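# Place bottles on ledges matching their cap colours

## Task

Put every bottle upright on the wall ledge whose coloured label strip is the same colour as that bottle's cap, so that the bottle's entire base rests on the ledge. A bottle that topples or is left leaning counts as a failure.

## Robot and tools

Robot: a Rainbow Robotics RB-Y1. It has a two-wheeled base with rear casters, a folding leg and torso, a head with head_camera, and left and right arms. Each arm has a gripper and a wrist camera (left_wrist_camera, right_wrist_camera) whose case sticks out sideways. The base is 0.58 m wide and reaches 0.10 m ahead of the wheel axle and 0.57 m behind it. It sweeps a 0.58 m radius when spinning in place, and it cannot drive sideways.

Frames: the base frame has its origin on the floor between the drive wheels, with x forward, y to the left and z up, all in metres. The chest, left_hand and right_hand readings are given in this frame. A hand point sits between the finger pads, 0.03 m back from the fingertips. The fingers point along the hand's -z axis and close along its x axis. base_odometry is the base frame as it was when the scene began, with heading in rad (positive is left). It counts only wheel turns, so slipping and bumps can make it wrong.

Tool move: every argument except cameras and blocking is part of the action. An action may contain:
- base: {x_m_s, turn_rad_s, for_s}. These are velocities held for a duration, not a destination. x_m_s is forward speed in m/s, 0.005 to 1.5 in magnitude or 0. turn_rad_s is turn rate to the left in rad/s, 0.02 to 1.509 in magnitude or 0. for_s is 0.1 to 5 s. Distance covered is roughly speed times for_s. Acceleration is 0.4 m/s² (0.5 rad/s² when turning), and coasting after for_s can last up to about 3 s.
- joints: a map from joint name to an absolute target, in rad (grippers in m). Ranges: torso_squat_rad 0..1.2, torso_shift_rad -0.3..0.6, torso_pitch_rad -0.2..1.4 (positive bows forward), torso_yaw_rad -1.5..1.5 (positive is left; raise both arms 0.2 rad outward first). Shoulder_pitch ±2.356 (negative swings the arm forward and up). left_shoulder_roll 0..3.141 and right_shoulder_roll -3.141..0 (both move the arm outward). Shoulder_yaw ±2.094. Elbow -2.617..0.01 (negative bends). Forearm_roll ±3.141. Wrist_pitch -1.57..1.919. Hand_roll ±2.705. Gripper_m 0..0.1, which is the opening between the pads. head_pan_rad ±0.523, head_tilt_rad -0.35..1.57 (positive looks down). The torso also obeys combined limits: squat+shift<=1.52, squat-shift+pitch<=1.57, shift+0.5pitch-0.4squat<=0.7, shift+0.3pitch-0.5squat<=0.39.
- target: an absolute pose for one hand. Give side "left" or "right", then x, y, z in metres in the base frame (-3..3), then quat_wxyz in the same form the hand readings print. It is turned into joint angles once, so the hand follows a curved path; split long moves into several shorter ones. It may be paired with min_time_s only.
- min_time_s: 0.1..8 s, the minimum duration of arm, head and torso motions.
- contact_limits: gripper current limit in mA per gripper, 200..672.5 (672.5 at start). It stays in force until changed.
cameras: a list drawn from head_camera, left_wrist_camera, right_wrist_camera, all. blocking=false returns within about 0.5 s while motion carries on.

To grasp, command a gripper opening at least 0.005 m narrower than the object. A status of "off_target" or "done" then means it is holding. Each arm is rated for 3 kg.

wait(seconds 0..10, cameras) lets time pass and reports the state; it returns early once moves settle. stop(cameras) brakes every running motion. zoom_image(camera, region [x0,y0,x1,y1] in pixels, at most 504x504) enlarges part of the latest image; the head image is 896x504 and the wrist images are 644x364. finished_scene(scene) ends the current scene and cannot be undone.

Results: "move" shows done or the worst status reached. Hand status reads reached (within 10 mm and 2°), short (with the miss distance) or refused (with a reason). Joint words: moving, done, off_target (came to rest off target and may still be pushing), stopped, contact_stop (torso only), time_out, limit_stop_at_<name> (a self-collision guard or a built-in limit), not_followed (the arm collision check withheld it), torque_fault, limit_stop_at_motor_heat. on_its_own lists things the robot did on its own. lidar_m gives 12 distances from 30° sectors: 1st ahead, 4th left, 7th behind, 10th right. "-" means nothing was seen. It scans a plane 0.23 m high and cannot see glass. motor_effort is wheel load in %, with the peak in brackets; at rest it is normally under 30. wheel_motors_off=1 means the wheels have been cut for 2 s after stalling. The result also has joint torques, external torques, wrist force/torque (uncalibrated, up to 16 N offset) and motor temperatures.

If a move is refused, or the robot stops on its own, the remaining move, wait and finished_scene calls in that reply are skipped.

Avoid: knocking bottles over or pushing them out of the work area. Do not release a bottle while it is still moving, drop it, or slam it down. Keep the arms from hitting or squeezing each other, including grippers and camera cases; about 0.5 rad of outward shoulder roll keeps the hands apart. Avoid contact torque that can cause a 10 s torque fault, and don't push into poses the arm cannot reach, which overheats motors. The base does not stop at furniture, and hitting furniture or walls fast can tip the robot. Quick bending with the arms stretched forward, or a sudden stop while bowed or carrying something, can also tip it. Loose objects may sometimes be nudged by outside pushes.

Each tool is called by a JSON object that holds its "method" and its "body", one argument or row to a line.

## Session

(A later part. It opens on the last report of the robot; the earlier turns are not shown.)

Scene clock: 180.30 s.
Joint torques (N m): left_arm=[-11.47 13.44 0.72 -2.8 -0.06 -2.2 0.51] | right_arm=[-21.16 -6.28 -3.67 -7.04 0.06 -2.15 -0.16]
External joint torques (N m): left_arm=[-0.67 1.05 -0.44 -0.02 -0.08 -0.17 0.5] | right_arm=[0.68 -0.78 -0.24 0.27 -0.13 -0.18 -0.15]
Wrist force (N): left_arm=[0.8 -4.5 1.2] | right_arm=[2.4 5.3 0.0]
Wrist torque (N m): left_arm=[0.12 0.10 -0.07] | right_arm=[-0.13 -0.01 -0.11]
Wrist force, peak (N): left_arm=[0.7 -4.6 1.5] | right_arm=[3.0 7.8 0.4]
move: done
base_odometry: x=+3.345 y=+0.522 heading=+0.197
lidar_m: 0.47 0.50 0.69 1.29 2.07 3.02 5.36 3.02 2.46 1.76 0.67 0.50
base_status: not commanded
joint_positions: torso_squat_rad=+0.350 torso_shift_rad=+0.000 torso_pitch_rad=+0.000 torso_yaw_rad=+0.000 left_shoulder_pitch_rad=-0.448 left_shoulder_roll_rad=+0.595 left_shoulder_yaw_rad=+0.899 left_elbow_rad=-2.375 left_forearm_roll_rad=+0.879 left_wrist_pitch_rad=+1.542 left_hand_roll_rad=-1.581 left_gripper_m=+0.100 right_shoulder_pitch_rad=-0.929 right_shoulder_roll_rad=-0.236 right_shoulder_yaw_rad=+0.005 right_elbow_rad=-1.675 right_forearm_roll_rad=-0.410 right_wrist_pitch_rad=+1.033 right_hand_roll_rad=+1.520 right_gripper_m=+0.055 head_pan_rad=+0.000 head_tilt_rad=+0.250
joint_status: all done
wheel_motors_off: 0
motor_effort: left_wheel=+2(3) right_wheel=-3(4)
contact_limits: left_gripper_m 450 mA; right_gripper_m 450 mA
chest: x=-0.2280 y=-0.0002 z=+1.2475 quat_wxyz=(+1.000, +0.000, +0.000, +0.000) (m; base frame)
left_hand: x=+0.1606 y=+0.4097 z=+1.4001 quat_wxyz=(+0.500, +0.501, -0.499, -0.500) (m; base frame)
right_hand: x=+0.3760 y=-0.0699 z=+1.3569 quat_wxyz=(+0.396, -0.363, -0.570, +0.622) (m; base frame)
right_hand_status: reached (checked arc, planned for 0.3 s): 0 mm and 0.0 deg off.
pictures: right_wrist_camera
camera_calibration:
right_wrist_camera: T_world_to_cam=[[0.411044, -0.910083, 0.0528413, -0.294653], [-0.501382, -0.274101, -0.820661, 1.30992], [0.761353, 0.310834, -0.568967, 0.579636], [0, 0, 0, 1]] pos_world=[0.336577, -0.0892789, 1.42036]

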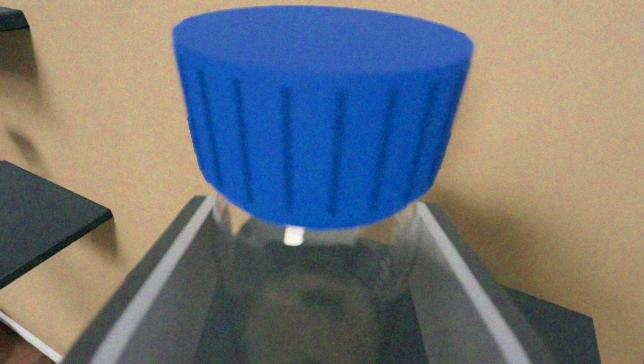

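{"method": "move", "body": {
  "target": {"side": "right", "x": 0.31, "y": -0.1005, "z": 1.364, "quat_wxyz": [0.39614, -0.363, -0.5698, 0.62182]}
}}

{"method": "move", "body": {
  "target": {"side": "right", "x": 0.235, "y": -0.14, "z": 1.36, "quat_wxyz": [0.39614, -0.363, -0.5698, 0.62182]}
}}

{"method": "move", "body": {
  "target": {"side": "right", "x": 0.19, "y": -0.26, "z": 1.335, "quat_wxyz": [0.46344, -0.42467, -0.52544, 0.57342]}
}}

{"method": "move", "body": {
  "target": {"side": "right", "x": 0.185, "y": -0.38, "z": 1.305, "quat_wxyz": [0.52134, -0.47772, -0.47772, 0.52134]}
}}

{"method": "move", "body": {
  "target": {"side": "right", "x": 0.2, "y": -0.468, "z": 1.277, "quat_wxyz": [0.52134, -0.47772, -0.47772, 0.52134]},
  "cameras": ["right_wrist_camera"]
}}

Scene clock: 182.53 s.
Joint torques (N m): left_arm=[-11.47 13.24 0.56 -2.86 -0.15 -2.09 0.48] | right_arm=[-18.91 -6.95 -4.09 -5.62 0.33 -2.46 -0.12]
External joint torques (N m): left_arm=[-0.68 0.85 -0.6 -0.09 -0.17 -0.06 0.47] | right_arm=[0.17 -1.64 -0.55 0.03 0.02 -0.5 -0.12]
Wrist force (N): left_arm=[1.1 -4.5 1.0] | right_arm=[3.3 6.0 0.3]
Wrist torque (N m): left_arm=[0.13 0.13 -0.09] | right_arm=[-0.24 0.16 -0.07]
Wrist force, peak (N): left_arm=[1.1 -4.7 1.0] | right_arm=[3.5 7.0 0.0]
move: done
base_odometry: x=+3.345 y=+0.522 heading=+0.197
lidar_m: 0.47 0.49 0.69 1.28 2.07 3.03 5.37 3.03 2.46 1.76 0.66 0.49
base_status: not commanded
joint_positions: torso_squat_rad=+0.350 torso_shift_rad=+0.000 torso_pitch_rad=+0.000 torso_yaw_rad=+0.000 left_shoulder_pitch_rad=-0.448 left_shoulder_roll_rad=+0.595 left_shoulder_yaw_rad=+0.899 left_elbow_rad=-2.375 left_forearm_roll_rad=+0.879 left_wrist_pitch_rad=+1.542 left_hand_roll_rad=-1.581 left_gripper_m=+0.100 right_shoulder_pitch_rad=-0.794 right_shoulder_roll_rad=-0.297 right_shoulder_yaw_rad=-0.029 right_elbow_rad=-2.022 right_forearm_roll_rad=-0.453 right_wrist_pitch_rad=+1.237 right_hand_roll_rad=+1.448 right_gripper_m=+0.055 head_pan_rad=+0.000 head_tilt_rad=+0.250
joint_status: all done
wheel_motors_off: 0
motor_effort: left_wheel=+2(3) right_wheel=-2(3)
contact_limits: left_gripper_m 450 mA; right_gripper_m 450 mA
chest: x=-0.2280 y=-0.0002 z=+1.2475 quat_wxyz=(+1.000, +0.000, +0.000, +0.000) (m; base frame)
left_hand: x=+0.1606 y=+0.4097 z=+1.4001 quat_wxyz=(+0.500, +0.501, -0.499, -0.500) (m; base frame)
right_hand: x=+0.3100 y=-0.1004 z=+1.3639 quat_wxyz=(+0.396, -0.363, -0.570, +0.622) (m; base frame)
right_hand_status: reached (checked arc, planned for 0.7 s): 0 mm and 0.0 deg off.
pictures: none

Scene clock: 184.10 s.
Joint torques (N m): left_arm=[-11.18 13 0.85 -2.87 -0.08 -2.19 0.52] | right_arm=[-15.34 -6.35 -3.78 -3.6 0.27 -2.2 -0.05]
External joint torques (N m): left_arm=[-0.38 0.6 -0.31 -0.1 -0.1 -0.16 0.5] | right_arm=[0.32 -0.56 -0.46 0.23 -0.14 -0.26 -0.05]
Wrist force (N): left_arm=[0.6 -4.5 1.1] | right_arm=[2.7 6.9 0.2]
Wrist torque (N m): left_arm=[0.13 0.07 -0.09] | right_arm=[-0.30 0.02 -0.17]
Wrist force, peak (N): left_arm=[1.3 -4.8 1.0] | right_arm=[3.5 7.0 -1.2]
move: done
base_odometry: x=+3.345 y=+0.522 heading=+0.197
lidar_m: 0.47 0.50 0.69 1.28 2.07 3.02 5.36 3.03 2.46 1.75 0.67 0.49
base_status: not commanded
joint_positions: torso_squat_rad=+0.350 torso_shift_rad=+0.000 torso_pitch_rad=+0.000 torso_yaw_rad=+0.000 left_shoulder_pitch_rad=-0.448 left_shoulder_roll_rad=+0.595 left_shoulder_yaw_rad=+0.899 left_elbow_rad=-2.375 left_forearm_roll_rad=+0.879 left_wrist_pitch_rad=+1.542 left_hand_roll_rad=-1.581 left_gripper_m=+0.100 right_shoulder_pitch_rad=-0.633 right_shoulder_roll_rad=-0.377 right_shoulder_yaw_rad=-0.130 right_elbow_rad=-2.359 right_forearm_roll_rad=-0.572 right_wrist_pitch_rad=+1.411 right_hand_roll_rad=+1.384 right_gripper_m=+0.055 head_pan_rad=+0.000 head_tilt_rad=+0.250
joint_status: all done
wheel_motors_off: 0
motor_effort: left_wheel=+2(3) right_wheel=-2(4)
contact_limits: left_gripper_m 450 mA; right_gripper_m 450 mA
chest: x=-0.2280 y=-0.0002 z=+1.2475 quat_wxyz=(+1.000, +0.000, +0.000, +0.000) (m; base frame)
left_hand: x=+0.1606 y=+0.4097 z=+1.4001 quat_wxyz=(+0.500, +0.501, -0.499, -0.500) (m; base frame)
right_hand: x=+0.2351 y=-0.1398 z=+1.3599 quat_wxyz=(+0.396, -0.363, -0.570, +0.622) (m; base frame)
right_hand_status: reached (checked arc, planned for 0.7 s): 0 mm and 0.0 deg off.
pictures: none

Scene clock: 185.17 s.
Joint torques (N m): left_arm=[-11.03 13.05 0.47 -3.12 -0.07 -2.23 0.46] | right_arm=[-12.7 -9.11 -1.98 -3.67 0.38 -2.14 -0.12]
External joint torques (N m): left_arm=[-0.23 0.66 -0.69 -0.35 -0.09 -0.2 0.44] | right_arm=[-1.23 -0.83 0.9 -0.3 -0.01 -0.2 -0.11]
Wrist force (N): left_arm=[0.8 -4.5 1.2] | right_arm=[3.1 6.2 -0.2]
Wrist torque (N m): left_arm=[0.12 0.09 -0.10] | right_arm=[-0.25 0.04 -0.33]
Wrist force, peak (N): left_arm=[0.7 -4.7 1.3] | right_arm=[1.8 7.6 -0.2]
move: done
base_odometry: x=+3.345 y=+0.522 heading=+0.197
lidar_m: 0.47 0.50 0.69 1.28 2.07 3.02 5.37 3.02 2.47 1.75 0.66 0.50
base_status: not commanded
joint_positions: torso_squat_rad=+0.350 torso_shift_rad=+0.000 torso_pitch_rad=+0.000 torso_yaw_rad=+0.000 left_shoulder_pitch_rad=-0.448 left_shoulder_roll_rad=+0.595 left_shoulder_yaw_rad=+0.899 left_elbow_rad=-2.375 left_forearm_roll_rad=+0.879 left_wrist_pitch_rad=+1.542 left_hand_roll_rad=-1.581 left_gripper_m=+0.100 right_shoulder_pitch_rad=-0.350 right_shoulder_roll_rad=-0.472 right_shoulder_yaw_rad=-0.423 right_elbow_rad=-2.560 right_forearm_roll_rad=-0.663 right_wrist_pitch_rad=+1.438 right_hand_roll_rad=+1.388 right_gripper_m=+0.055 head_pan_rad=+0.000 head_tilt_rad=+0.250
joint_status: all done
wheel_motors_off: 0
motor_effort: left_wheel=+2(3) right_wheel=-3(3)
contact_limits: left_gripper_m 450 mA; right_gripper_m 450 mA
chest: x=-0.2280 y=-0.0003 z=+1.2475 quat_wxyz=(+1.000, +0.000, +0.000, +0.000) (m; base frame)
left_hand: x=+0.1606 y=+0.4096 z=+1.4001 quat_wxyz=(+0.500, +0.501, -0.499, -0.500) (m; base frame)
right_hand: x=+0.1897 y=-0.2601 z=+1.3356 quat_wxyz=(+0.466, -0.427, -0.524, +0.571) (m; base frame)
right_hand_status: reached (checked arc, planned for 0.6 s): 1 mm and 0.6 deg off.
pictures: none

Scene clock: 186.23 s.
Joint torques (N m): left_arm=[-11.41 13.16 0.83 -2.84 -0.09 -2.05 0.47] | right_arm=[-10.28 -12.77 -2.87 -5.18 -0.03 -2.15 -0.27]
External joint torques (N m): left_arm=[-0.62 0.76 -0.33 -0.07 -0.11 -0.02 0.46] | right_arm=[-1.03 -1.84 0.19 -0.12 -0.14 -0.18 -0.26]
Wrist force (N): left_arm=[0.9 -4.8 1.2] | right_arm=[3.4 5.8 -0.1]
Wrist torque (N m): left_arm=[0.17 0.10 -0.09] | right_arm=[-0.17 0.12 -0.34]
Wrist force, peak (N): left_arm=[0.9 -4.8 1.2] | right_arm=[1.7 8.2 -0.1]
move: done
base_odometry: x=+3.345 y=+0.522 heading=+0.197
lidar_m: 0.47 0.50 0.69 1.28 2.07 3.04 5.37 3.02 2.46 1.75 0.67 0.48
base_status: not commanded
joint_positions: torso_squat_rad=+0.350 torso_shift_rad=+0.000 torso_pitch_rad=+0.000 torso_yaw_rad=+0.000 left_shoulder_pitch_rad=-0.448 left_shoulder_roll_rad=+0.595 left_shoulder_yaw_rad=+0.899 left_elbow_rad=-2.375 left_forearm_roll_rad=+0.879 left_wrist_pitch_rad=+1.542 left_hand_roll_rad=-1.581 left_gripper_m=+0.100 right_shoulder_pitch_rad=-0.145 right_shoulder_roll_rad=-0.480 right_shoulder_yaw_rad=-0.669 right_elbow_rad=-2.438 right_forearm_roll_rad=-0.746 right_wrist_pitch_rad=+1.263 right_hand_roll_rad=+1.548 right_gripper_m=+0.055 head_pan_rad=+0.000 head_tilt_rad=+0.250
joint_status: all done
wheel_motors_off: 0
motor_effort: left_wheel=+2(3) right_wheel=-2(4)
contact_limits: left_gripper_m 450 mA; right_gripper_m 450 mA
chest: x=-0.2280 y=-0.0003 z=+1.2475 quat_wxyz=(+1.000, +0.000, +0.000, +0.000) (m; base frame)
left_hand: x=+0.1606 y=+0.4097 z=+1.4001 quat_wxyz=(+0.500, +0.501, -0.499, -0.500) (m; base frame)
right_hand: x=+0.1845 y=-0.3803 z=+1.3051 quat_wxyz=(+0.523, -0.478, -0.477, +0.519) (m; base frame)
right_hand_status: reached (checked arc, planned for 0.6 s): 1 mm and 0.3 deg off.
pictures: none

Scene clock: 187.57 s.
Joint torques (N m): left_arm=[-11.64 13.14 0.64 -3.02 -0.1 -2.13 0.52] | right_arm=[-8.78 -16.6 -3.77 -6.93 -0.55 -1.92 -0.2]
External joint torques (N m): left_arm=[-0.84 0.74 -0.52 -0.25 -0.12 -0.11 0.51] | right_arm=[0.39 -2.24 -0.02 -0.15 -0.17 -0.02 -0.19]
Wrist force (N): left_arm=[0.8 -4.4 1.2] | right_arm=[3.2 6.1 -0.3]
Wrist torque (N m): left_arm=[0.12 0.10 -0.09] | right_arm=[-0.21 0.09 -0.26]
Wrist force, peak (N): left_arm=[0.5 -4.8 0.8] | right_arm=[2.5 7.6 -0.6]
move: done
base_odometry: x=+3.345 y=+0.522 heading=+0.197
lidar_m: 0.47 0.50 0.69 1.28 2.07 3.03 5.36 3.02 2.47 1.76 0.66 0.49
base_status: not commanded
joint_positions: torso_squat_rad=+0.350 torso_shift_rad=+0.000 torso_pitch_rad=+0.000 torso_yaw_rad=+0.000 left_shoulder_pitch_rad=-0.448 left_shoulder_roll_rad=+0.595 left_shoulder_yaw_rad=+0.899 left_elbow_rad=-2.375 left_forearm_roll_rad=+0.879 left_wrist_pitch_rad=+1.542 left_hand_roll_rad=-1.581 left_gripper_m=+0.100 right_shoulder_pitch_rad=-0.100 right_shoulder_roll_rad=-0.546 right_shoulder_yaw_rad=-0.801 right_elbow_rad=-2.103 right_forearm_roll_rad=-1.008 right_wrist_pitch_rad=+1.090 right_hand_roll_rad=+1.851 right_gripper_m=+0.055 head_pan_rad=+0.000 head_tilt_rad=+0.250
joint_status: all done
wheel_motors_off: 0
motor_effort: left_wheel=+2(3) right_wheel=-2(3)
contact_limits: left_gripper_m 450 mA; right_gripper_m 450 mA
chest: x=-0.2280 y=-0.0003 z=+1.2475 quat_wxyz=(+1.000, +0.000, +0.000, +0.000) (m; base frame)
left_hand: x=+0.1606 y=+0.4097 z=+1.4001 quat_wxyz=(+0.500, +0.501, -0.499, -0.500) (m; base frame)
right_hand: x=+0.1999 y=-0.4680 z=+1.2770 quat_wxyz=(+0.522, -0.478, -0.477, +0.521) (m; base frame)
right_hand_status: reached (checked arc, planned for 0.7 s): 0 mm and 0.1 deg off.
pictures: right_wrist_camera
camera_calibration:
right_wrist_camera: T_world_to_cam=[[-0.0144011, -0.998545, 0.0519673, -0.535652], [-0.570238, -0.0344906, -0.820755, 1.17294], [0.821354, -0.0414535, -0.568911, 0.615072], [0, 0, 0, 1]] pos_world=[0.155952, -0.46892, 1.34046]

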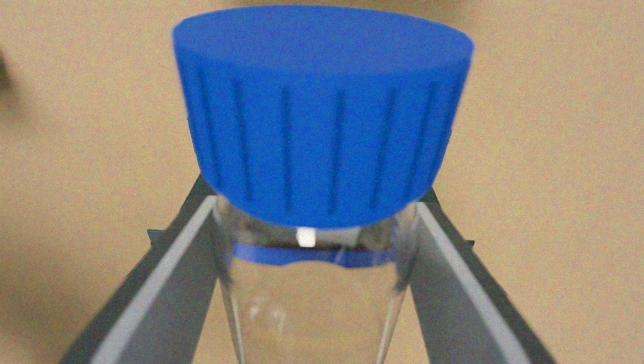

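{"method": "move", "body": {
  "target": {"side": "right", "x": 0.277, "y": -0.467, "z": 1.272, "quat_wxyz": [0.52134, -0.47772, -0.47772, 0.52134]}
}}

{"method": "move", "body": {
  "target": {"side": "right", "x": 0.328, "y": -0.467, "z": 1.26, "quat_wxyz": [0.52134, -0.47772, -0.47772, 0.52134]},
  "cameras": ["right_wrist_camera"]
}}

{"method": "move", "body": {
  "target": {"side": "right", "x": 0.35, "y": -0.467, "z": 1.244, "quat_wxyz": [0.52134, -0.47772, -0.47772, 0.52134]},
  "cameras": ["right_wrist_camera"]
}}

{"method": "move", "body": {
  "target": {"side": "right", "x": 0.351, "y": -0.467, "z": 1.2345, "quat_wxyz": [0.52134, -0.47772, -0.47772, 0.52134]},
  "cameras": ["right_wrist_camera"]
}}

Scene clock: 189.43 s.
Joint torques (N m): left_arm=[-11.08 13.3 0.54 -2.93 -0.1 -2.13 0.37] | right_arm=[-13.74 -17.15 -2.54 -8.06 -0.58 -1.9 -0.05]
External joint torques (N m): left_arm=[-0.28 0.91 -0.62 -0.16 -0.12 -0.1 0.36] | right_arm=[-0.36 -2.3 0.93 -0.18 -0.17 -0.03 -0.04]
Wrist force (N): left_arm=[0.5 -4.5 0.9] | right_arm=[3.0 5.9 -0.1]
Wrist torque (N m): left_arm=[0.11 0.05 -0.08] | right_arm=[-0.17 0.13 -0.32]
Wrist force, peak (N): left_arm=[1.0 -4.8 0.8] | right_arm=[3.7 7.0 1.2]
move: done
base_odometry: x=+3.345 y=+0.522 heading=+0.197
lidar_m: 0.48 0.50 0.69 1.28 2.07 3.03 5.36 3.03 2.46 1.75 0.67 0.49
base_status: not commanded
joint_positions: torso_squat_rad=+0.350 torso_shift_rad=+0.000 torso_pitch_rad=+0.000 torso_yaw_rad=+0.000 left_shoulder_pitch_rad=-0.448 left_shoulder_roll_rad=+0.595 left_shoulder_yaw_rad=+0.899 left_elbow_rad=-2.375 left_forearm_roll_rad=+0.879 left_wrist_pitch_rad=+1.542 left_hand_roll_rad=-1.581 left_gripper_m=+0.100 right_shoulder_pitch_rad=-0.301 right_shoulder_roll_rad=-0.568 right_shoulder_yaw_rad=-0.647 right_elbow_rad=-1.844 right_forearm_roll_rad=-0.888 right_wrist_pitch_rad=+0.986 right_hand_roll_rad=+1.904 right_gripper_m=+0.055 head_pan_rad=+0.000 head_tilt_rad=+0.250
joint_status: all done
wheel_motors_off: 0
motor_effort: left_wheel=+3(3) right_wheel=-3(3)
contact_limits: left_gripper_m 450 mA; right_gripper_m 450 mA
chest: x=-0.2280 y=-0.0002 z=+1.2475 quat_wxyz=(+1.000, +0.000, +0.000, +0.000) (m; base frame)
left_hand: x=+0.1606 y=+0.4097 z=+1.4001 quat_wxyz=(+0.500, +0.501, -0.499, -0.500) (m; base frame)
right_hand: x=+0.2769 y=-0.4669 z=+1.2719 quat_wxyz=(+0.522, -0.478, -0.478, +0.521) (m; base frame)
right_hand_status: reached (checked arc, planned for 0.6 s): 0 mm and 0.0 deg off.
pictures: none

Scene clock: 190.47 s.
Joint torques (N m): left_arm=[-11.35 13.62 0.23 -2.8 -0.07 -2.15 0.47] | right_arm=[-16.7 -16.8 -1.91 -8.75 -0.56 -1.91 -0.06]
External joint torques (N m): left_arm=[-0.55 1.22 -0.93 -0.03 -0.09 -0.12 0.46] | right_arm=[-0.64 -1.82 1.15 -0.03 -0.08 -0.11 -0.05]
Wrist force (N): left_arm=[0.8 -4.4 0.9] | right_arm=[2.6 6.4 -0.8]
Wrist torque (N m): left_arm=[0.11 0.10 -0.08] | right_arm=[-0.25 -0.01 -0.32]
Wrist force, peak (N): left_arm=[1.0 -4.6 1.2] | right_arm=[3.4 7.8 0.7]
move: done
base_odometry: x=+3.345 y=+0.522 heading=+0.197
lidar_m: 0.47 0.50 0.70 1.28 2.06 3.03 5.36 3.03 2.46 1.75 0.67 0.49
base_status: not commanded
joint_positions: torso_squat_rad=+0.350 torso_shift_rad=+0.000 torso_pitch_rad=+0.000 torso_yaw_rad=+0.000 left_shoulder_pitch_rad=-0.448 left_shoulder_roll_rad=+0.595 left_shoulder_yaw_rad=+0.899 left_elbow_rad=-2.375 left_forearm_roll_rad=+0.879 left_wrist_pitch_rad=+1.542 left_hand_roll_rad=-1.581 left_gripper_m=+0.100 right_shoulder_pitch_rad=-0.432 right_shoulder_roll_rad=-0.566 right_shoulder_yaw_rad=-0.573 right_elbow_rad=-1.621 right_forearm_roll_rad=-0.856 right_wrist_pitch_rad=+0.885 right_hand_roll_rad=+1.990 right_gripper_m=+0.055 head_pan_rad=+0.000 head_tilt_rad=+0.250
joint_status: all done
wheel_motors_off: 0
motor_effort: left_wheel=+3(3) right_wheel=-1(3)
contact_limits: left_gripper_m 450 mA; right_gripper_m 450 mA
chest: x=-0.2280 y=-0.0003 z=+1.2475 quat_wxyz=(+1.000, +0.000, +0.000, +0.000) (m; base frame)
left_hand: x=+0.1606 y=+0.4097 z=+1.4001 quat_wxyz=(+0.500, +0.501, -0.499, -0.500) (m; base frame)
right_hand: x=+0.3280 y=-0.4671 z=+1.2598 quat_wxyz=(+0.522, -0.478, -0.478, +0.521) (m; base frame)
right_hand_status: reached (checked arc, planned for 0.5 s): 0 mm and 0.0 deg off.
pictures: right_wrist_camera
camera_calibration:
right_wrist_camera: T_world_to_cam=[[-0.0125537, -0.998541, 0.0525251, -0.533273], [-0.570393, -0.0359932, -0.820583, 1.23102], [0.821276, -0.0402614, -0.569109, 0.500947], [0, 0, 0, 1]] pos_world=[0.284056, -0.468018, 1.32326]

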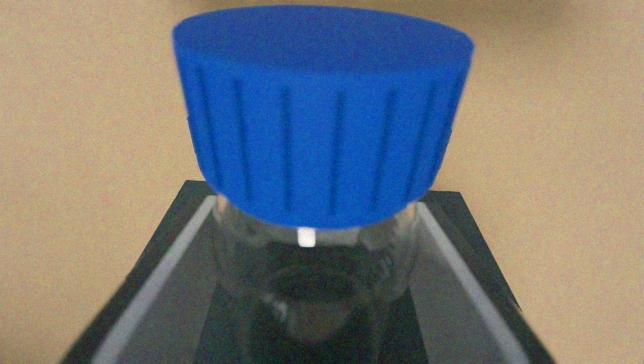

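Scene clock: 191.77 s.
Joint torques (N m): left_arm=[-11.08 13.42 0.69 -2.65 -0.22 -2.16 0.53] | right_arm=[-18.29 -16.85 -1.64 -8.83 -0.62 -1.9 -0.2]
External joint torques (N m): left_arm=[-0.28 1.02 -0.47 0.13 -0.24 -0.13 0.51] | right_arm=[-1.18 -1.92 1.17 0.36 -0.08 -0.16 -0.19]
Wrist force (N): left_arm=[1.0 -4.6 1.3] | right_arm=[3.4 6.3 0.1]
Wrist torque (N m): left_arm=[0.14 0.12 -0.11] | right_arm=[-0.23 0.12 -0.29]
Wrist force, peak (N): left_arm=[0.8 -4.9 1.0] | right_arm=[2.9 8.0 0.1]
move: done
base_odometry: x=+3.345 y=+0.522 heading=+0.197
lidar_m: 0.47 0.49 0.69 1.28 2.07 3.03 5.37 3.03 2.46 1.75 0.67 0.49
base_status: not commanded
joint_positions: torso_squat_rad=+0.350 torso_shift_rad=+0.000 torso_pitch_rad=+0.000 torso_yaw_rad=+0.000 left_shoulder_pitch_rad=-0.448 left_shoulder_roll_rad=+0.595 left_shoulder_yaw_rad=+0.899 left_elbow_rad=-2.375 left_forearm_roll_rad=+0.879 left_wrist_pitch_rad=+1.542 left_hand_roll_rad=-1.581 left_gripper_m=+0.100 right_shoulder_pitch_rad=-0.478 right_shoulder_roll_rad=-0.552 right_shoulder_yaw_rad=-0.546 right_elbow_rad=-1.503 right_forearm_roll_rad=-0.869 right_wrist_pitch_rad=+0.815 right_hand_roll_rad=+2.063 right_gripper_m=+0.055 head_pan_rad=+0.000 head_tilt_rad=+0.250
joint_status: all done
wheel_motors_off: 0
motor_effort: left_wheel=+3(4) right_wheel=-1(4)
contact_limits: left_gripper_m 450 mA; right_gripper_m 450 mA
chest: x=-0.2280 y=-0.0002 z=+1.2475 quat_wxyz=(+1.000, +0.000, +0.000, +0.000) (m; base frame)
left_hand: x=+0.1606 y=+0.4097 z=+1.4001 quat_wxyz=(+0.500, +0.501, -0.499, -0.500) (m; base frame)
right_hand: x=+0.3498 y=-0.4671 z=+1.2438 quat_wxyz=(+0.522, -0.478, -0.477, +0.521) (m; base frame)
right_hand_status: reached (checked arc, planned for 0.4 s): 0 mm and 0.1 deg off.
pictures: right_wrist_camera
camera_calibration:
right_wrist_camera: T_world_to_cam=[[-0.0130974, -0.998539, 0.0524234, -0.531765], [-0.570585, -0.0355905, -0.820467, 1.23051], [0.821134, -0.0406579, -0.569285, 0.474088], [0, 0, 0, 1]] pos_world=[0.305854, -0.467919, 1.30736]

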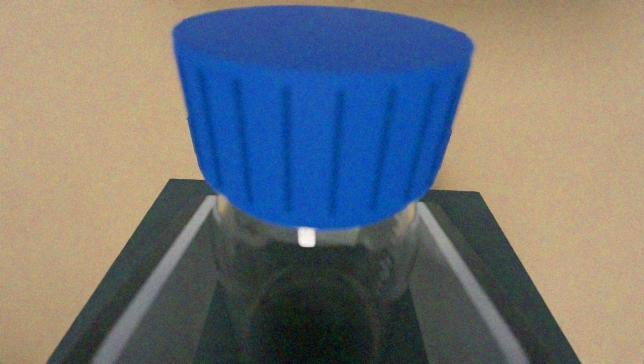

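Scene clock: 192.30 s.
Joint torques (N m): left_arm=[-11.19 13.27 0.8 -2.6 -0.11 -2.19 0.38] | right_arm=[-14.57 -14.82 -1.15 -6.64 -0.4 -0.59 0.15]
External joint torques (N m): left_arm=[-0.39 0.88 -0.36 0.17 -0.13 -0.17 0.37] | right_arm=[2.5 0.06 1.65 2.66 0.21 1.13 0.16]
Wrist force (N): left_arm=[0.6 -4.4 1.4] | right_arm=[1.8 1.2 1.6]
Wrist torque (N m): left_arm=[0.12 0.08 -0.10] | right_arm=[-0.46 0.05 -0.18]
Wrist force, peak (N): left_arm=[0.6 -4.6 1.3] | right_arm=[4.4 6.7 -0.3]
move: done
base_odometry: x=+3.345 y=+0.522 heading=+0.197
lidar_m: 0.47 0.50 0.69 1.28 2.07 3.03 5.37 3.03 2.46 1.75 0.67 0.50
base_status: not commanded
joint_positions: torso_squat_rad=+0.350 torso_shift_rad=+0.000 torso_pitch_rad=+0.000 torso_yaw_rad=+0.000 left_shoulder_pitch_rad=-0.448 left_shoulder_roll_rad=+0.595 left_shoulder_yaw_rad=+0.899 left_elbow_rad=-2.375 left_forearm_roll_rad=+0.879 left_wrist_pitch_rad=+1.542 left_hand_roll_rad=-1.581 left_gripper_m=+0.100 right_shoulder_pitch_rad=-0.469 right_shoulder_roll_rad=-0.543 right_shoulder_yaw_rad=-0.544 right_elbow_rad=-1.490 right_forearm_roll_rad=-0.883 right_wrist_pitch_rad=+0.793 right_hand_roll_rad=+2.088 right_gripper_m=+0.055 head_pan_rad=+0.000 head_tilt_rad=+0.250
joint_status: all done
wheel_motors_off: 0
motor_effort: left_wheel=+3(3) right_wheel=-3(3)
contact_limits: left_gripper_m 450 mA; right_gripper_m 450 mA
chest: x=-0.2281 y=-0.0002 z=+1.2475 quat_wxyz=(+1.000, +0.000, +0.000, +0.000) (m; base frame)
left_hand: x=+0.1605 y=+0.4097 z=+1.4001 quat_wxyz=(+0.500, +0.501, -0.499, -0.500) (m; base frame)
right_hand: x=+0.3507 y=-0.4670 z=+1.2353 quat_wxyz=(+0.521, -0.478, -0.478, +0.521) (m; base frame)
right_hand_status: reached (checked arc, planned for 0.1 s): 1 mm and 0.1 deg off.
pictures: right_wrist_camera
camera_calibration:
right_wrist_camera: T_world_to_cam=[[-0.013486, -0.998504, 0.052992, -0.531807], [-0.569602, -0.0358857, -0.821137, 1.2244], [0.82181, -0.0412582, -0.568266, 0.466646], [0, 0, 0, 1]] pos_world=[0.306756, -0.46782, 1.29876]

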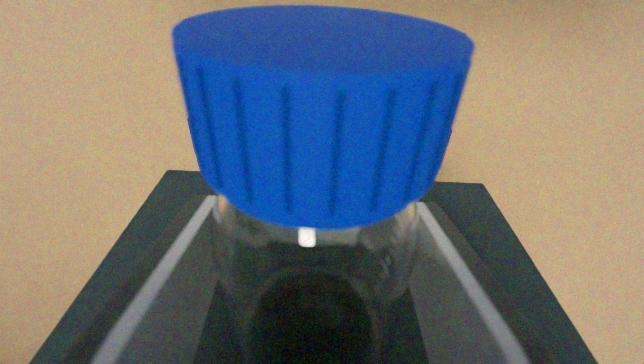

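{"method": "move", "body": {
  "joints": {"right_gripper_m": 0.1},
  "cameras": ["right_wrist_camera"]
}}

{"method": "move", "body": {
  "target": {"side": "right", "x": 0.29, "y": -0.467, "z": 1.24, "quat_wxyz": [0.52134, -0.47772, -0.47772, 0.52134]},
  "cameras": ["right_wrist_camera"]
}}

{"method": "move", "body": {
  "target": {"side": "right", "x": 0.215, "y": -0.45, "z": 1.25, "quat_wxyz": [0.52134, -0.47772, -0.47772, 0.52134]},
  "cameras": ["right_wrist_camera"]
}}

{"method": "move", "body": {
  "joints": {"head_pan_rad": 0.42, "head_tilt_rad": 0.3},
  "cameras": ["head_camera"]
}}

{"method": "move", "body": {
  "joints": {"head_pan_rad": -0.45, "head_tilt_rad": 0.3},
  "cameras": ["head_camera"]
}}

Scene clock: 194.20 s.
Joint torques (N m): left_arm=[-11.19 13.23 0.43 -2.56 -0.14 -2.12 0.4] | right_arm=[-14.91 -15.31 -1.52 -7.89 -0.38 -1.3 0.05]
External joint torques (N m): left_arm=[-0.39 0.83 -0.73 0.21 -0.16 -0.09 0.39] | right_arm=[2.16 -0.44 1.28 1.41 0.17 0.42 0.05]
Wrist force (N): left_arm=[1.0 -4.5 1.1] | right_arm=[2.7 4.9 0.0]
Wrist torque (N m): left_arm=[0.12 0.11 -0.09] | right_arm=[-0.29 0.01 -0.28]
Wrist force, peak (N): left_arm=[0.8 -4.8 1.2] | right_arm=[3.4 6.0 -0.2]
move: done
base_odometry: x=+3.345 y=+0.522 heading=+0.197
lidar_m: 0.47 0.49 0.69 1.28 2.07 3.03 5.36 3.02 2.46 1.76 0.67 0.50
base_status: not commanded
joint_positions: torso_squat_rad=+0.350 torso_shift_rad=+0.000 torso_pitch_rad=+0.000 torso_yaw_rad=+0.000 left_shoulder_pitch_rad=-0.448 left_shoulder_roll_rad=+0.595 left_shoulder_yaw_rad=+0.899 left_elbow_rad=-2.375 left_forearm_roll_rad=+0.879 left_wrist_pitch_rad=+1.542 left_hand_roll_rad=-1.581 left_gripper_m=+0.100 right_shoulder_pitch_rad=-0.469 right_shoulder_roll_rad=-0.542 right_shoulder_yaw_rad=-0.544 right_elbow_rad=-1.489 right_forearm_roll_rad=-0.883 right_wrist_pitch_rad=+0.794 right_hand_roll_rad=+2.088 right_gripper_m=+0.100 head_pan_rad=+0.000 head_tilt_rad=+0.250
joint_status: all done
wheel_motors_off: 0
motor_effort: left_wheel=+3(3) right_wheel=-2(3)
contact_limits: left_gripper_m 450 mA; right_gripper_m 450 mA
chest: x=-0.2280 y=-0.0002 z=+1.2475 quat_wxyz=(+1.000, +0.000, +0.000, +0.000) (m; base frame)
left_hand: x=+0.1605 y=+0.4097 z=+1.4001 quat_wxyz=(+0.500, +0.501, -0.499, -0.500) (m; base frame)
right_hand: x=+0.3507 y=-0.4670 z=+1.2349 quat_wxyz=(+0.522, -0.478, -0.477, +0.521) (m; base frame)
pictures: right_wrist_camera
camera_calibration:
right_wrist_camera: T_world_to_cam=[[-0.0134005, -0.998519, 0.0527259, -0.531572], [-0.570119, -0.0356897, -0.820786, 1.22392], [0.821453, -0.041059, -0.568797, 0.467224], [0, 0, 0, 1]] pos_world=[0.306855, -0.46792, 1.29836]

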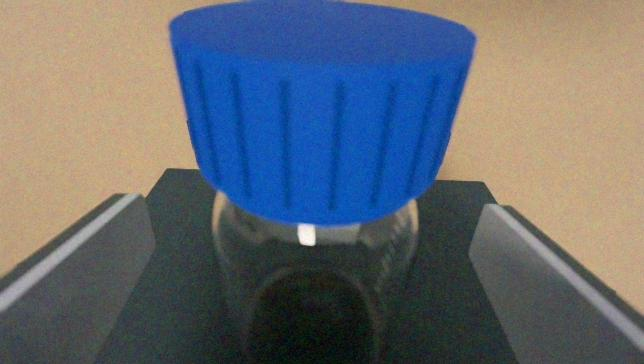

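Scene clock: 195.20 s.
Joint torques (N m): left_arm=[-11.4 13.39 0.22 -2.63 -0.07 -2.03 0.48] | right_arm=[-12.85 -15.18 -3.01 -7.74 -0.6 -1.63 -0.07]
External joint torques (N m): left_arm=[-0.6 1 -0.94 0.14 -0.09 -0.01 0.47] | right_arm=[0.82 -0.61 0.45 0.79 -0.11 0.17 -0.06]
Wrist force (N): left_arm=[0.8 -4.3 0.7] | right_arm=[3.1 4.9 -0.2]
Wrist torque (N m): left_arm=[0.10 0.08 -0.08] | right_arm=[-0.25 0.06 -0.11]
Wrist force, peak (N): left_arm=[0.8 -4.6 1.1] | right_arm=[2.0 6.3 0.3]
move: done
base_odometry: x=+3.345 y=+0.522 heading=+0.197
lidar_m: 0.47 0.50 0.70 1.28 2.07 3.03 5.37 3.02 2.46 1.75 0.67 0.49
base_status: not commanded
joint_positions: torso_squat_rad=+0.350 torso_shift_rad=+0.000 torso_pitch_rad=+0.000 torso_yaw_rad=+0.000 left_shoulder_pitch_rad=-0.448 left_shoulder_roll_rad=+0.595 left_shoulder_yaw_rad=+0.899 left_elbow_rad=-2.375 left_forearm_roll_rad=+0.879 left_wrist_pitch_rad=+1.542 left_hand_roll_rad=-1.581 left_gripper_m=+0.100 right_shoulder_pitch_rad=-0.283 right_shoulder_roll_rad=-0.530 right_shoulder_yaw_rad=-0.612 right_elbow_rad=-1.769 right_forearm_roll_rad=-0.908 right_wrist_pitch_rad=+0.891 right_hand_roll_rad=+1.988 right_gripper_m=+0.100 head_pan_rad=+0.000 head_tilt_rad=+0.250
joint_status: all done
wheel_motors_off: 0
motor_effort: left_wheel=+3(3) right_wheel=-2(3)
contact_limits: left_gripper_m 450 mA; right_gripper_m 450 mA
chest: x=-0.2280 y=-0.0002 z=+1.2475 quat_wxyz=(+1.000, +0.000, +0.000, +0.000) (m; base frame)
left_hand: x=+0.1605 y=+0.4097 z=+1.4001 quat_wxyz=(+0.500, +0.501, -0.499, -0.500) (m; base frame)
right_hand: x=+0.2900 y=-0.4670 z=+1.2400 quat_wxyz=(+0.521, -0.478, -0.478, +0.521) (m; base frame)
right_hand_status: reached (checked arc, planned for 0.6 s): 0 mm and 0.0 deg off.
pictures: right_wrist_camera
camera_calibration:
right_wrist_camera: T_world_to_cam=[[-0.0121513, -0.998523, 0.0529581, -0.533264], [-0.570097, -0.0365926, -0.820762, 1.19304], [0.821487, -0.0401645, -0.56881, 0.520413], [0, 0, 0, 1]] pos_world=[0.246158, -0.467917, 1.30346]

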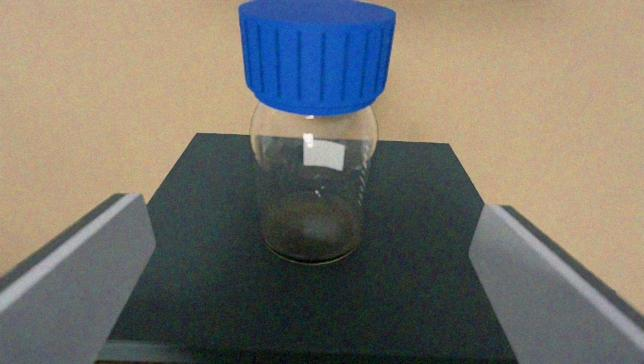

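Scene clock: 196.33 s.
Joint torques (N m): left_arm=[-11.04 13.02 0.42 -2.83 -0.23 -2.17 0.47] | right_arm=[-9.98 -13.82 -3.87 -6.72 -0.5 -1.89 0.09]
External joint torques (N m): left_arm=[-0.24 0.62 -0.74 -0.06 -0.26 -0.14 0.45] | right_arm=[-0.51 -0.58 0 0.69 -0.15 0 0.1]
Wrist force (N): left_arm=[0.7 -4.4 1.4] | right_arm=[2.8 4.3 -0.5]
Wrist torque (N m): left_arm=[0.11 0.10 -0.10] | right_arm=[-0.21 0.03 -0.10]
Wrist force, peak (N): left_arm=[1.1 -4.7 1.2] | right_arm=[2.3 6.9 -0.5]
move: done
base_odometry: x=+3.345 y=+0.522 heading=+0.197
lidar_m: 0.47 0.50 0.69 1.28 2.07 3.03 5.36 3.02 2.46 1.75 0.66 0.49
base_status: not commanded
joint_positions: torso_squat_rad=+0.350 torso_shift_rad=+0.000 torso_pitch_rad=+0.000 torso_yaw_rad=+0.000 left_shoulder_pitch_rad=-0.448 left_shoulder_roll_rad=+0.595 left_shoulder_yaw_rad=+0.899 left_elbow_rad=-2.375 left_forearm_roll_rad=+0.879 left_wrist_pitch_rad=+1.542 left_hand_roll_rad=-1.581 left_gripper_m=+0.100 right_shoulder_pitch_rad=-0.072 right_shoulder_roll_rad=-0.489 right_shoulder_yaw_rad=-0.707 right_elbow_rad=-2.101 right_forearm_roll_rad=-0.946 right_wrist_pitch_rad=+0.995 right_hand_roll_rad=+1.864 right_gripper_m=+0.100 head_pan_rad=+0.000 head_tilt_rad=+0.250
joint_status: all done
wheel_motors_off: 0
motor_effort: left_wheel=+3(3) right_wheel=-2(3)
contact_limits: left_gripper_m 450 mA; right_gripper_m 450 mA
chest: x=-0.2280 y=-0.0002 z=+1.2475 quat_wxyz=(+1.000, +0.000, +0.000, +0.000) (m; base frame)
left_hand: x=+0.1605 y=+0.4097 z=+1.4001 quat_wxyz=(+0.500, +0.501, -0.499, -0.500) (m; base frame)
right_hand: x=+0.2151 y=-0.4499 z=+1.2500 quat_wxyz=(+0.521, -0.478, -0.478, +0.521) (m; base frame)
right_hand_status: reached (checked arc, planned for 0.7 s): 0 mm and 0.0 deg off.
pictures: right_wrist_camera
camera_calibration:
right_wrist_camera: T_world_to_cam=[[-0.0121444, -0.998523, 0.0529597, -0.517633], [-0.570165, -0.0365946, -0.820715, 1.15907], [0.821441, -0.0401628, -0.568878, 0.588497], [0, 0, 0, 1]] pos_world=[0.171157, -0.450817, 1.31346]

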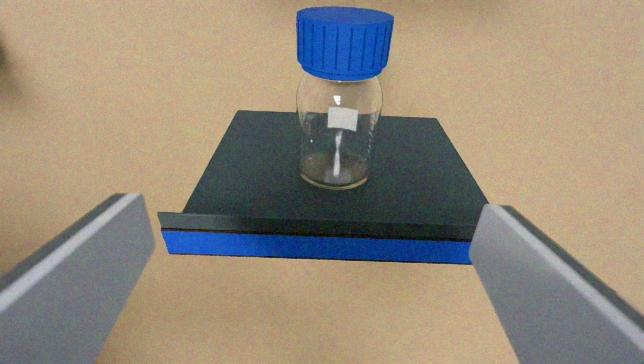

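Scene clock: 197.27 s.
Joint torques (N m): left_arm=[-11.38 13.25 0.57 -2.84 -0.2 -2.15 0.47] | right_arm=[-9.22 -14.15 -3.85 -6.85 -0.53 -1.96 -0.01]
External joint torques (N m): left_arm=[-0.58 0.86 -0.59 -0.06 -0.22 -0.12 0.46] | right_arm=[0.26 -0.9 0.02 0.55 -0.17 -0.06 0]
Wrist force (N): left_arm=[0.8 -4.8 1.2] | right_arm=[3.3 5.1 0.4]
Wrist torque (N m): left_arm=[0.16 0.10 -0.08] | right_arm=[-0.33 0.07 -0.07]
Wrist force, peak (N): left_arm=[0.8 -4.8 1.2] | right_arm=[3.2 5.7 -0.1]
move: done
base_odometry: x=+3.345 y=+0.522 heading=+0.197
lidar_m: 0.47 0.50 0.69 1.28 2.07 3.02 5.37 3.02 2.47 1.75 0.67 0.49
base_status: not commanded
joint_positions: torso_squat_rad=+0.350 torso_shift_rad=+0.000 torso_pitch_rad=+0.000 torso_yaw_rad=+0.000 left_shoulder_pitch_rad=-0.448 left_shoulder_roll_rad=+0.595 left_shoulder_yaw_rad=+0.899 left_elbow_rad=-2.375 left_forearm_roll_rad=+0.879 left_wrist_pitch_rad=+1.542 left_hand_roll_rad=-1.581 left_gripper_m=+0.100 right_shoulder_pitch_rad=-0.072 right_shoulder_roll_rad=-0.489 right_shoulder_yaw_rad=-0.707 right_elbow_rad=-2.101 right_forearm_roll_rad=-0.946 right_wrist_pitch_rad=+0.995 right_hand_roll_rad=+1.864 right_gripper_m=+0.100 head_pan_rad=+0.420 head_tilt_rad=+0.300
joint_status: all done
wheel_motors_off: 0
motor_effort: left_wheel=+3(3) right_wheel=-2(3)
contact_limits: left_gripper_m 450 mA; right_gripper_m 450 mA
chest: x=-0.2280 y=-0.0002 z=+1.2475 quat_wxyz=(+1.000, +0.000, +0.000, +0.000) (m; base frame)
left_hand: x=+0.1605 y=+0.4097 z=+1.4001 quat_wxyz=(+0.500, +0.501, -0.499, -0.500) (m; base frame)
right_hand: x=+0.2151 y=-0.4499 z=+1.2500 quat_wxyz=(+0.521, -0.478, -0.478, +0.521) (m; base frame)
pictures: head_camera
camera_calibration:
head_camera: T_world_to_cam=[[0.38085, -0.924366, 0.0224047, 0.050443], [-0.231794, -0.118903, -0.965471, 1.40825], [0.895112, 0.362506, -0.259547, 0.503299], [0, 0, 0, 1]] pos_world=[-0.143296, 0.0316239, 1.48912]

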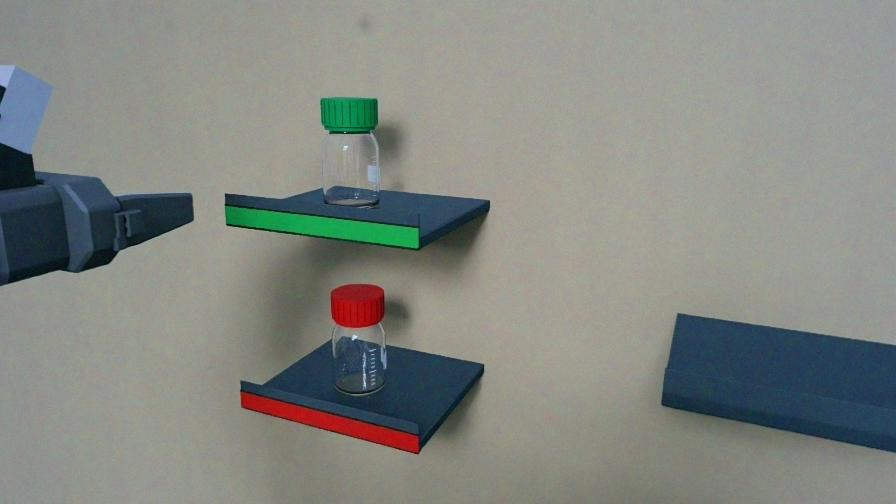

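Scene clock: 198.50 s.
Joint torques (N m): left_arm=[-11.28 13.08 0.61 -2.64 -0.06 -2.01 0.41] | right_arm=[-9 -13.93 -3.96 -6.97 -0.44 -1.72 0.11]
External joint torques (N m): left_arm=[-0.48 0.69 -0.55 0.13 -0.08 0.01 0.4] | right_arm=[0.48 -0.68 -0.09 0.43 -0.08 0.17 0.11]
Wrist force (N): left_arm=[0.7 -4.3 1.0] | right_arm=[3.5 5.2 0.0]
Wrist torque (N m): left_arm=[0.10 0.08 -0.08] | right_arm=[-0.31 0.15 -0.06]
Wrist force, peak (N): left_arm=[0.8 -4.7 1.2] | right_arm=[3.7 5.3 -0.6]
move: done
base_odometry: x=+3.345 y=+0.522 heading=+0.197
lidar_m: 0.47 0.49 0.69 1.28 2.06 3.03 5.36 3.03 2.46 1.75 0.67 0.50
base_status: not commanded
joint_positions: torso_squat_rad=+0.350 torso_shift_rad=+0.000 torso_pitch_rad=+0.000 torso_yaw_rad=+0.000 left_shoulder_pitch_rad=-0.448 left_shoulder_roll_rad=+0.595 left_shoulder_yaw_rad=+0.899 left_elbow_rad=-2.375 left_forearm_roll_rad=+0.879 left_wrist_pitch_rad=+1.542 left_hand_roll_rad=-1.581 left_gripper_m=+0.100 right_shoulder_pitch_rad=-0.072 right_shoulder_roll_rad=-0.489 right_shoulder_yaw_rad=-0.707 right_elbow_rad=-2.101 right_forearm_roll_rad=-0.946 right_wrist_pitch_rad=+0.995 right_hand_roll_rad=+1.864 right_gripper_m=+0.100 head_pan_rad=-0.450 head_tilt_rad=+0.300
joint_status: all done
wheel_motors_off: 0
motor_effort: left_wheel=+3(3) right_wheel=-2(3)
contact_limits: left_gripper_m 450 mA; right_gripper_m 450 mA
chest: x=-0.2280 y=-0.0002 z=+1.2475 quat_wxyz=(+1.000, +0.000, +0.000, +0.000) (m; base frame)
left_hand: x=+0.1605 y=+0.4097 z=+1.4001 quat_wxyz=(+0.500, +0.501, -0.499, -0.500) (m; base frame)
right_hand: x=+0.2151 y=-0.4499 z=+1.2500 quat_wxyz=(+0.521, -0.478, -0.478, +0.521) (m; base frame)
pictures: head_camera
camera_calibration:
head_camera: T_world_to_cam=[[-0.460865, -0.887186, 0.0224454, -0.122998], [-0.240908, 0.100722, -0.965307, 1.40627], [0.854147, -0.450284, -0.260149, 0.495395], [0, 0, 0, 1]] pos_world=[-0.141043, -0.0276962, 1.48912]

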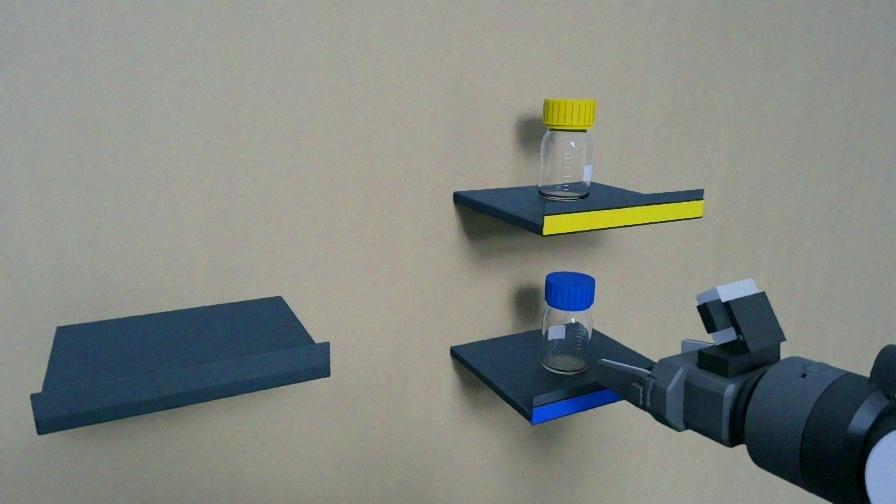

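{"method": "finished_scene", "body": {
  "scene": 2
}}

The scene is finished: the task was done.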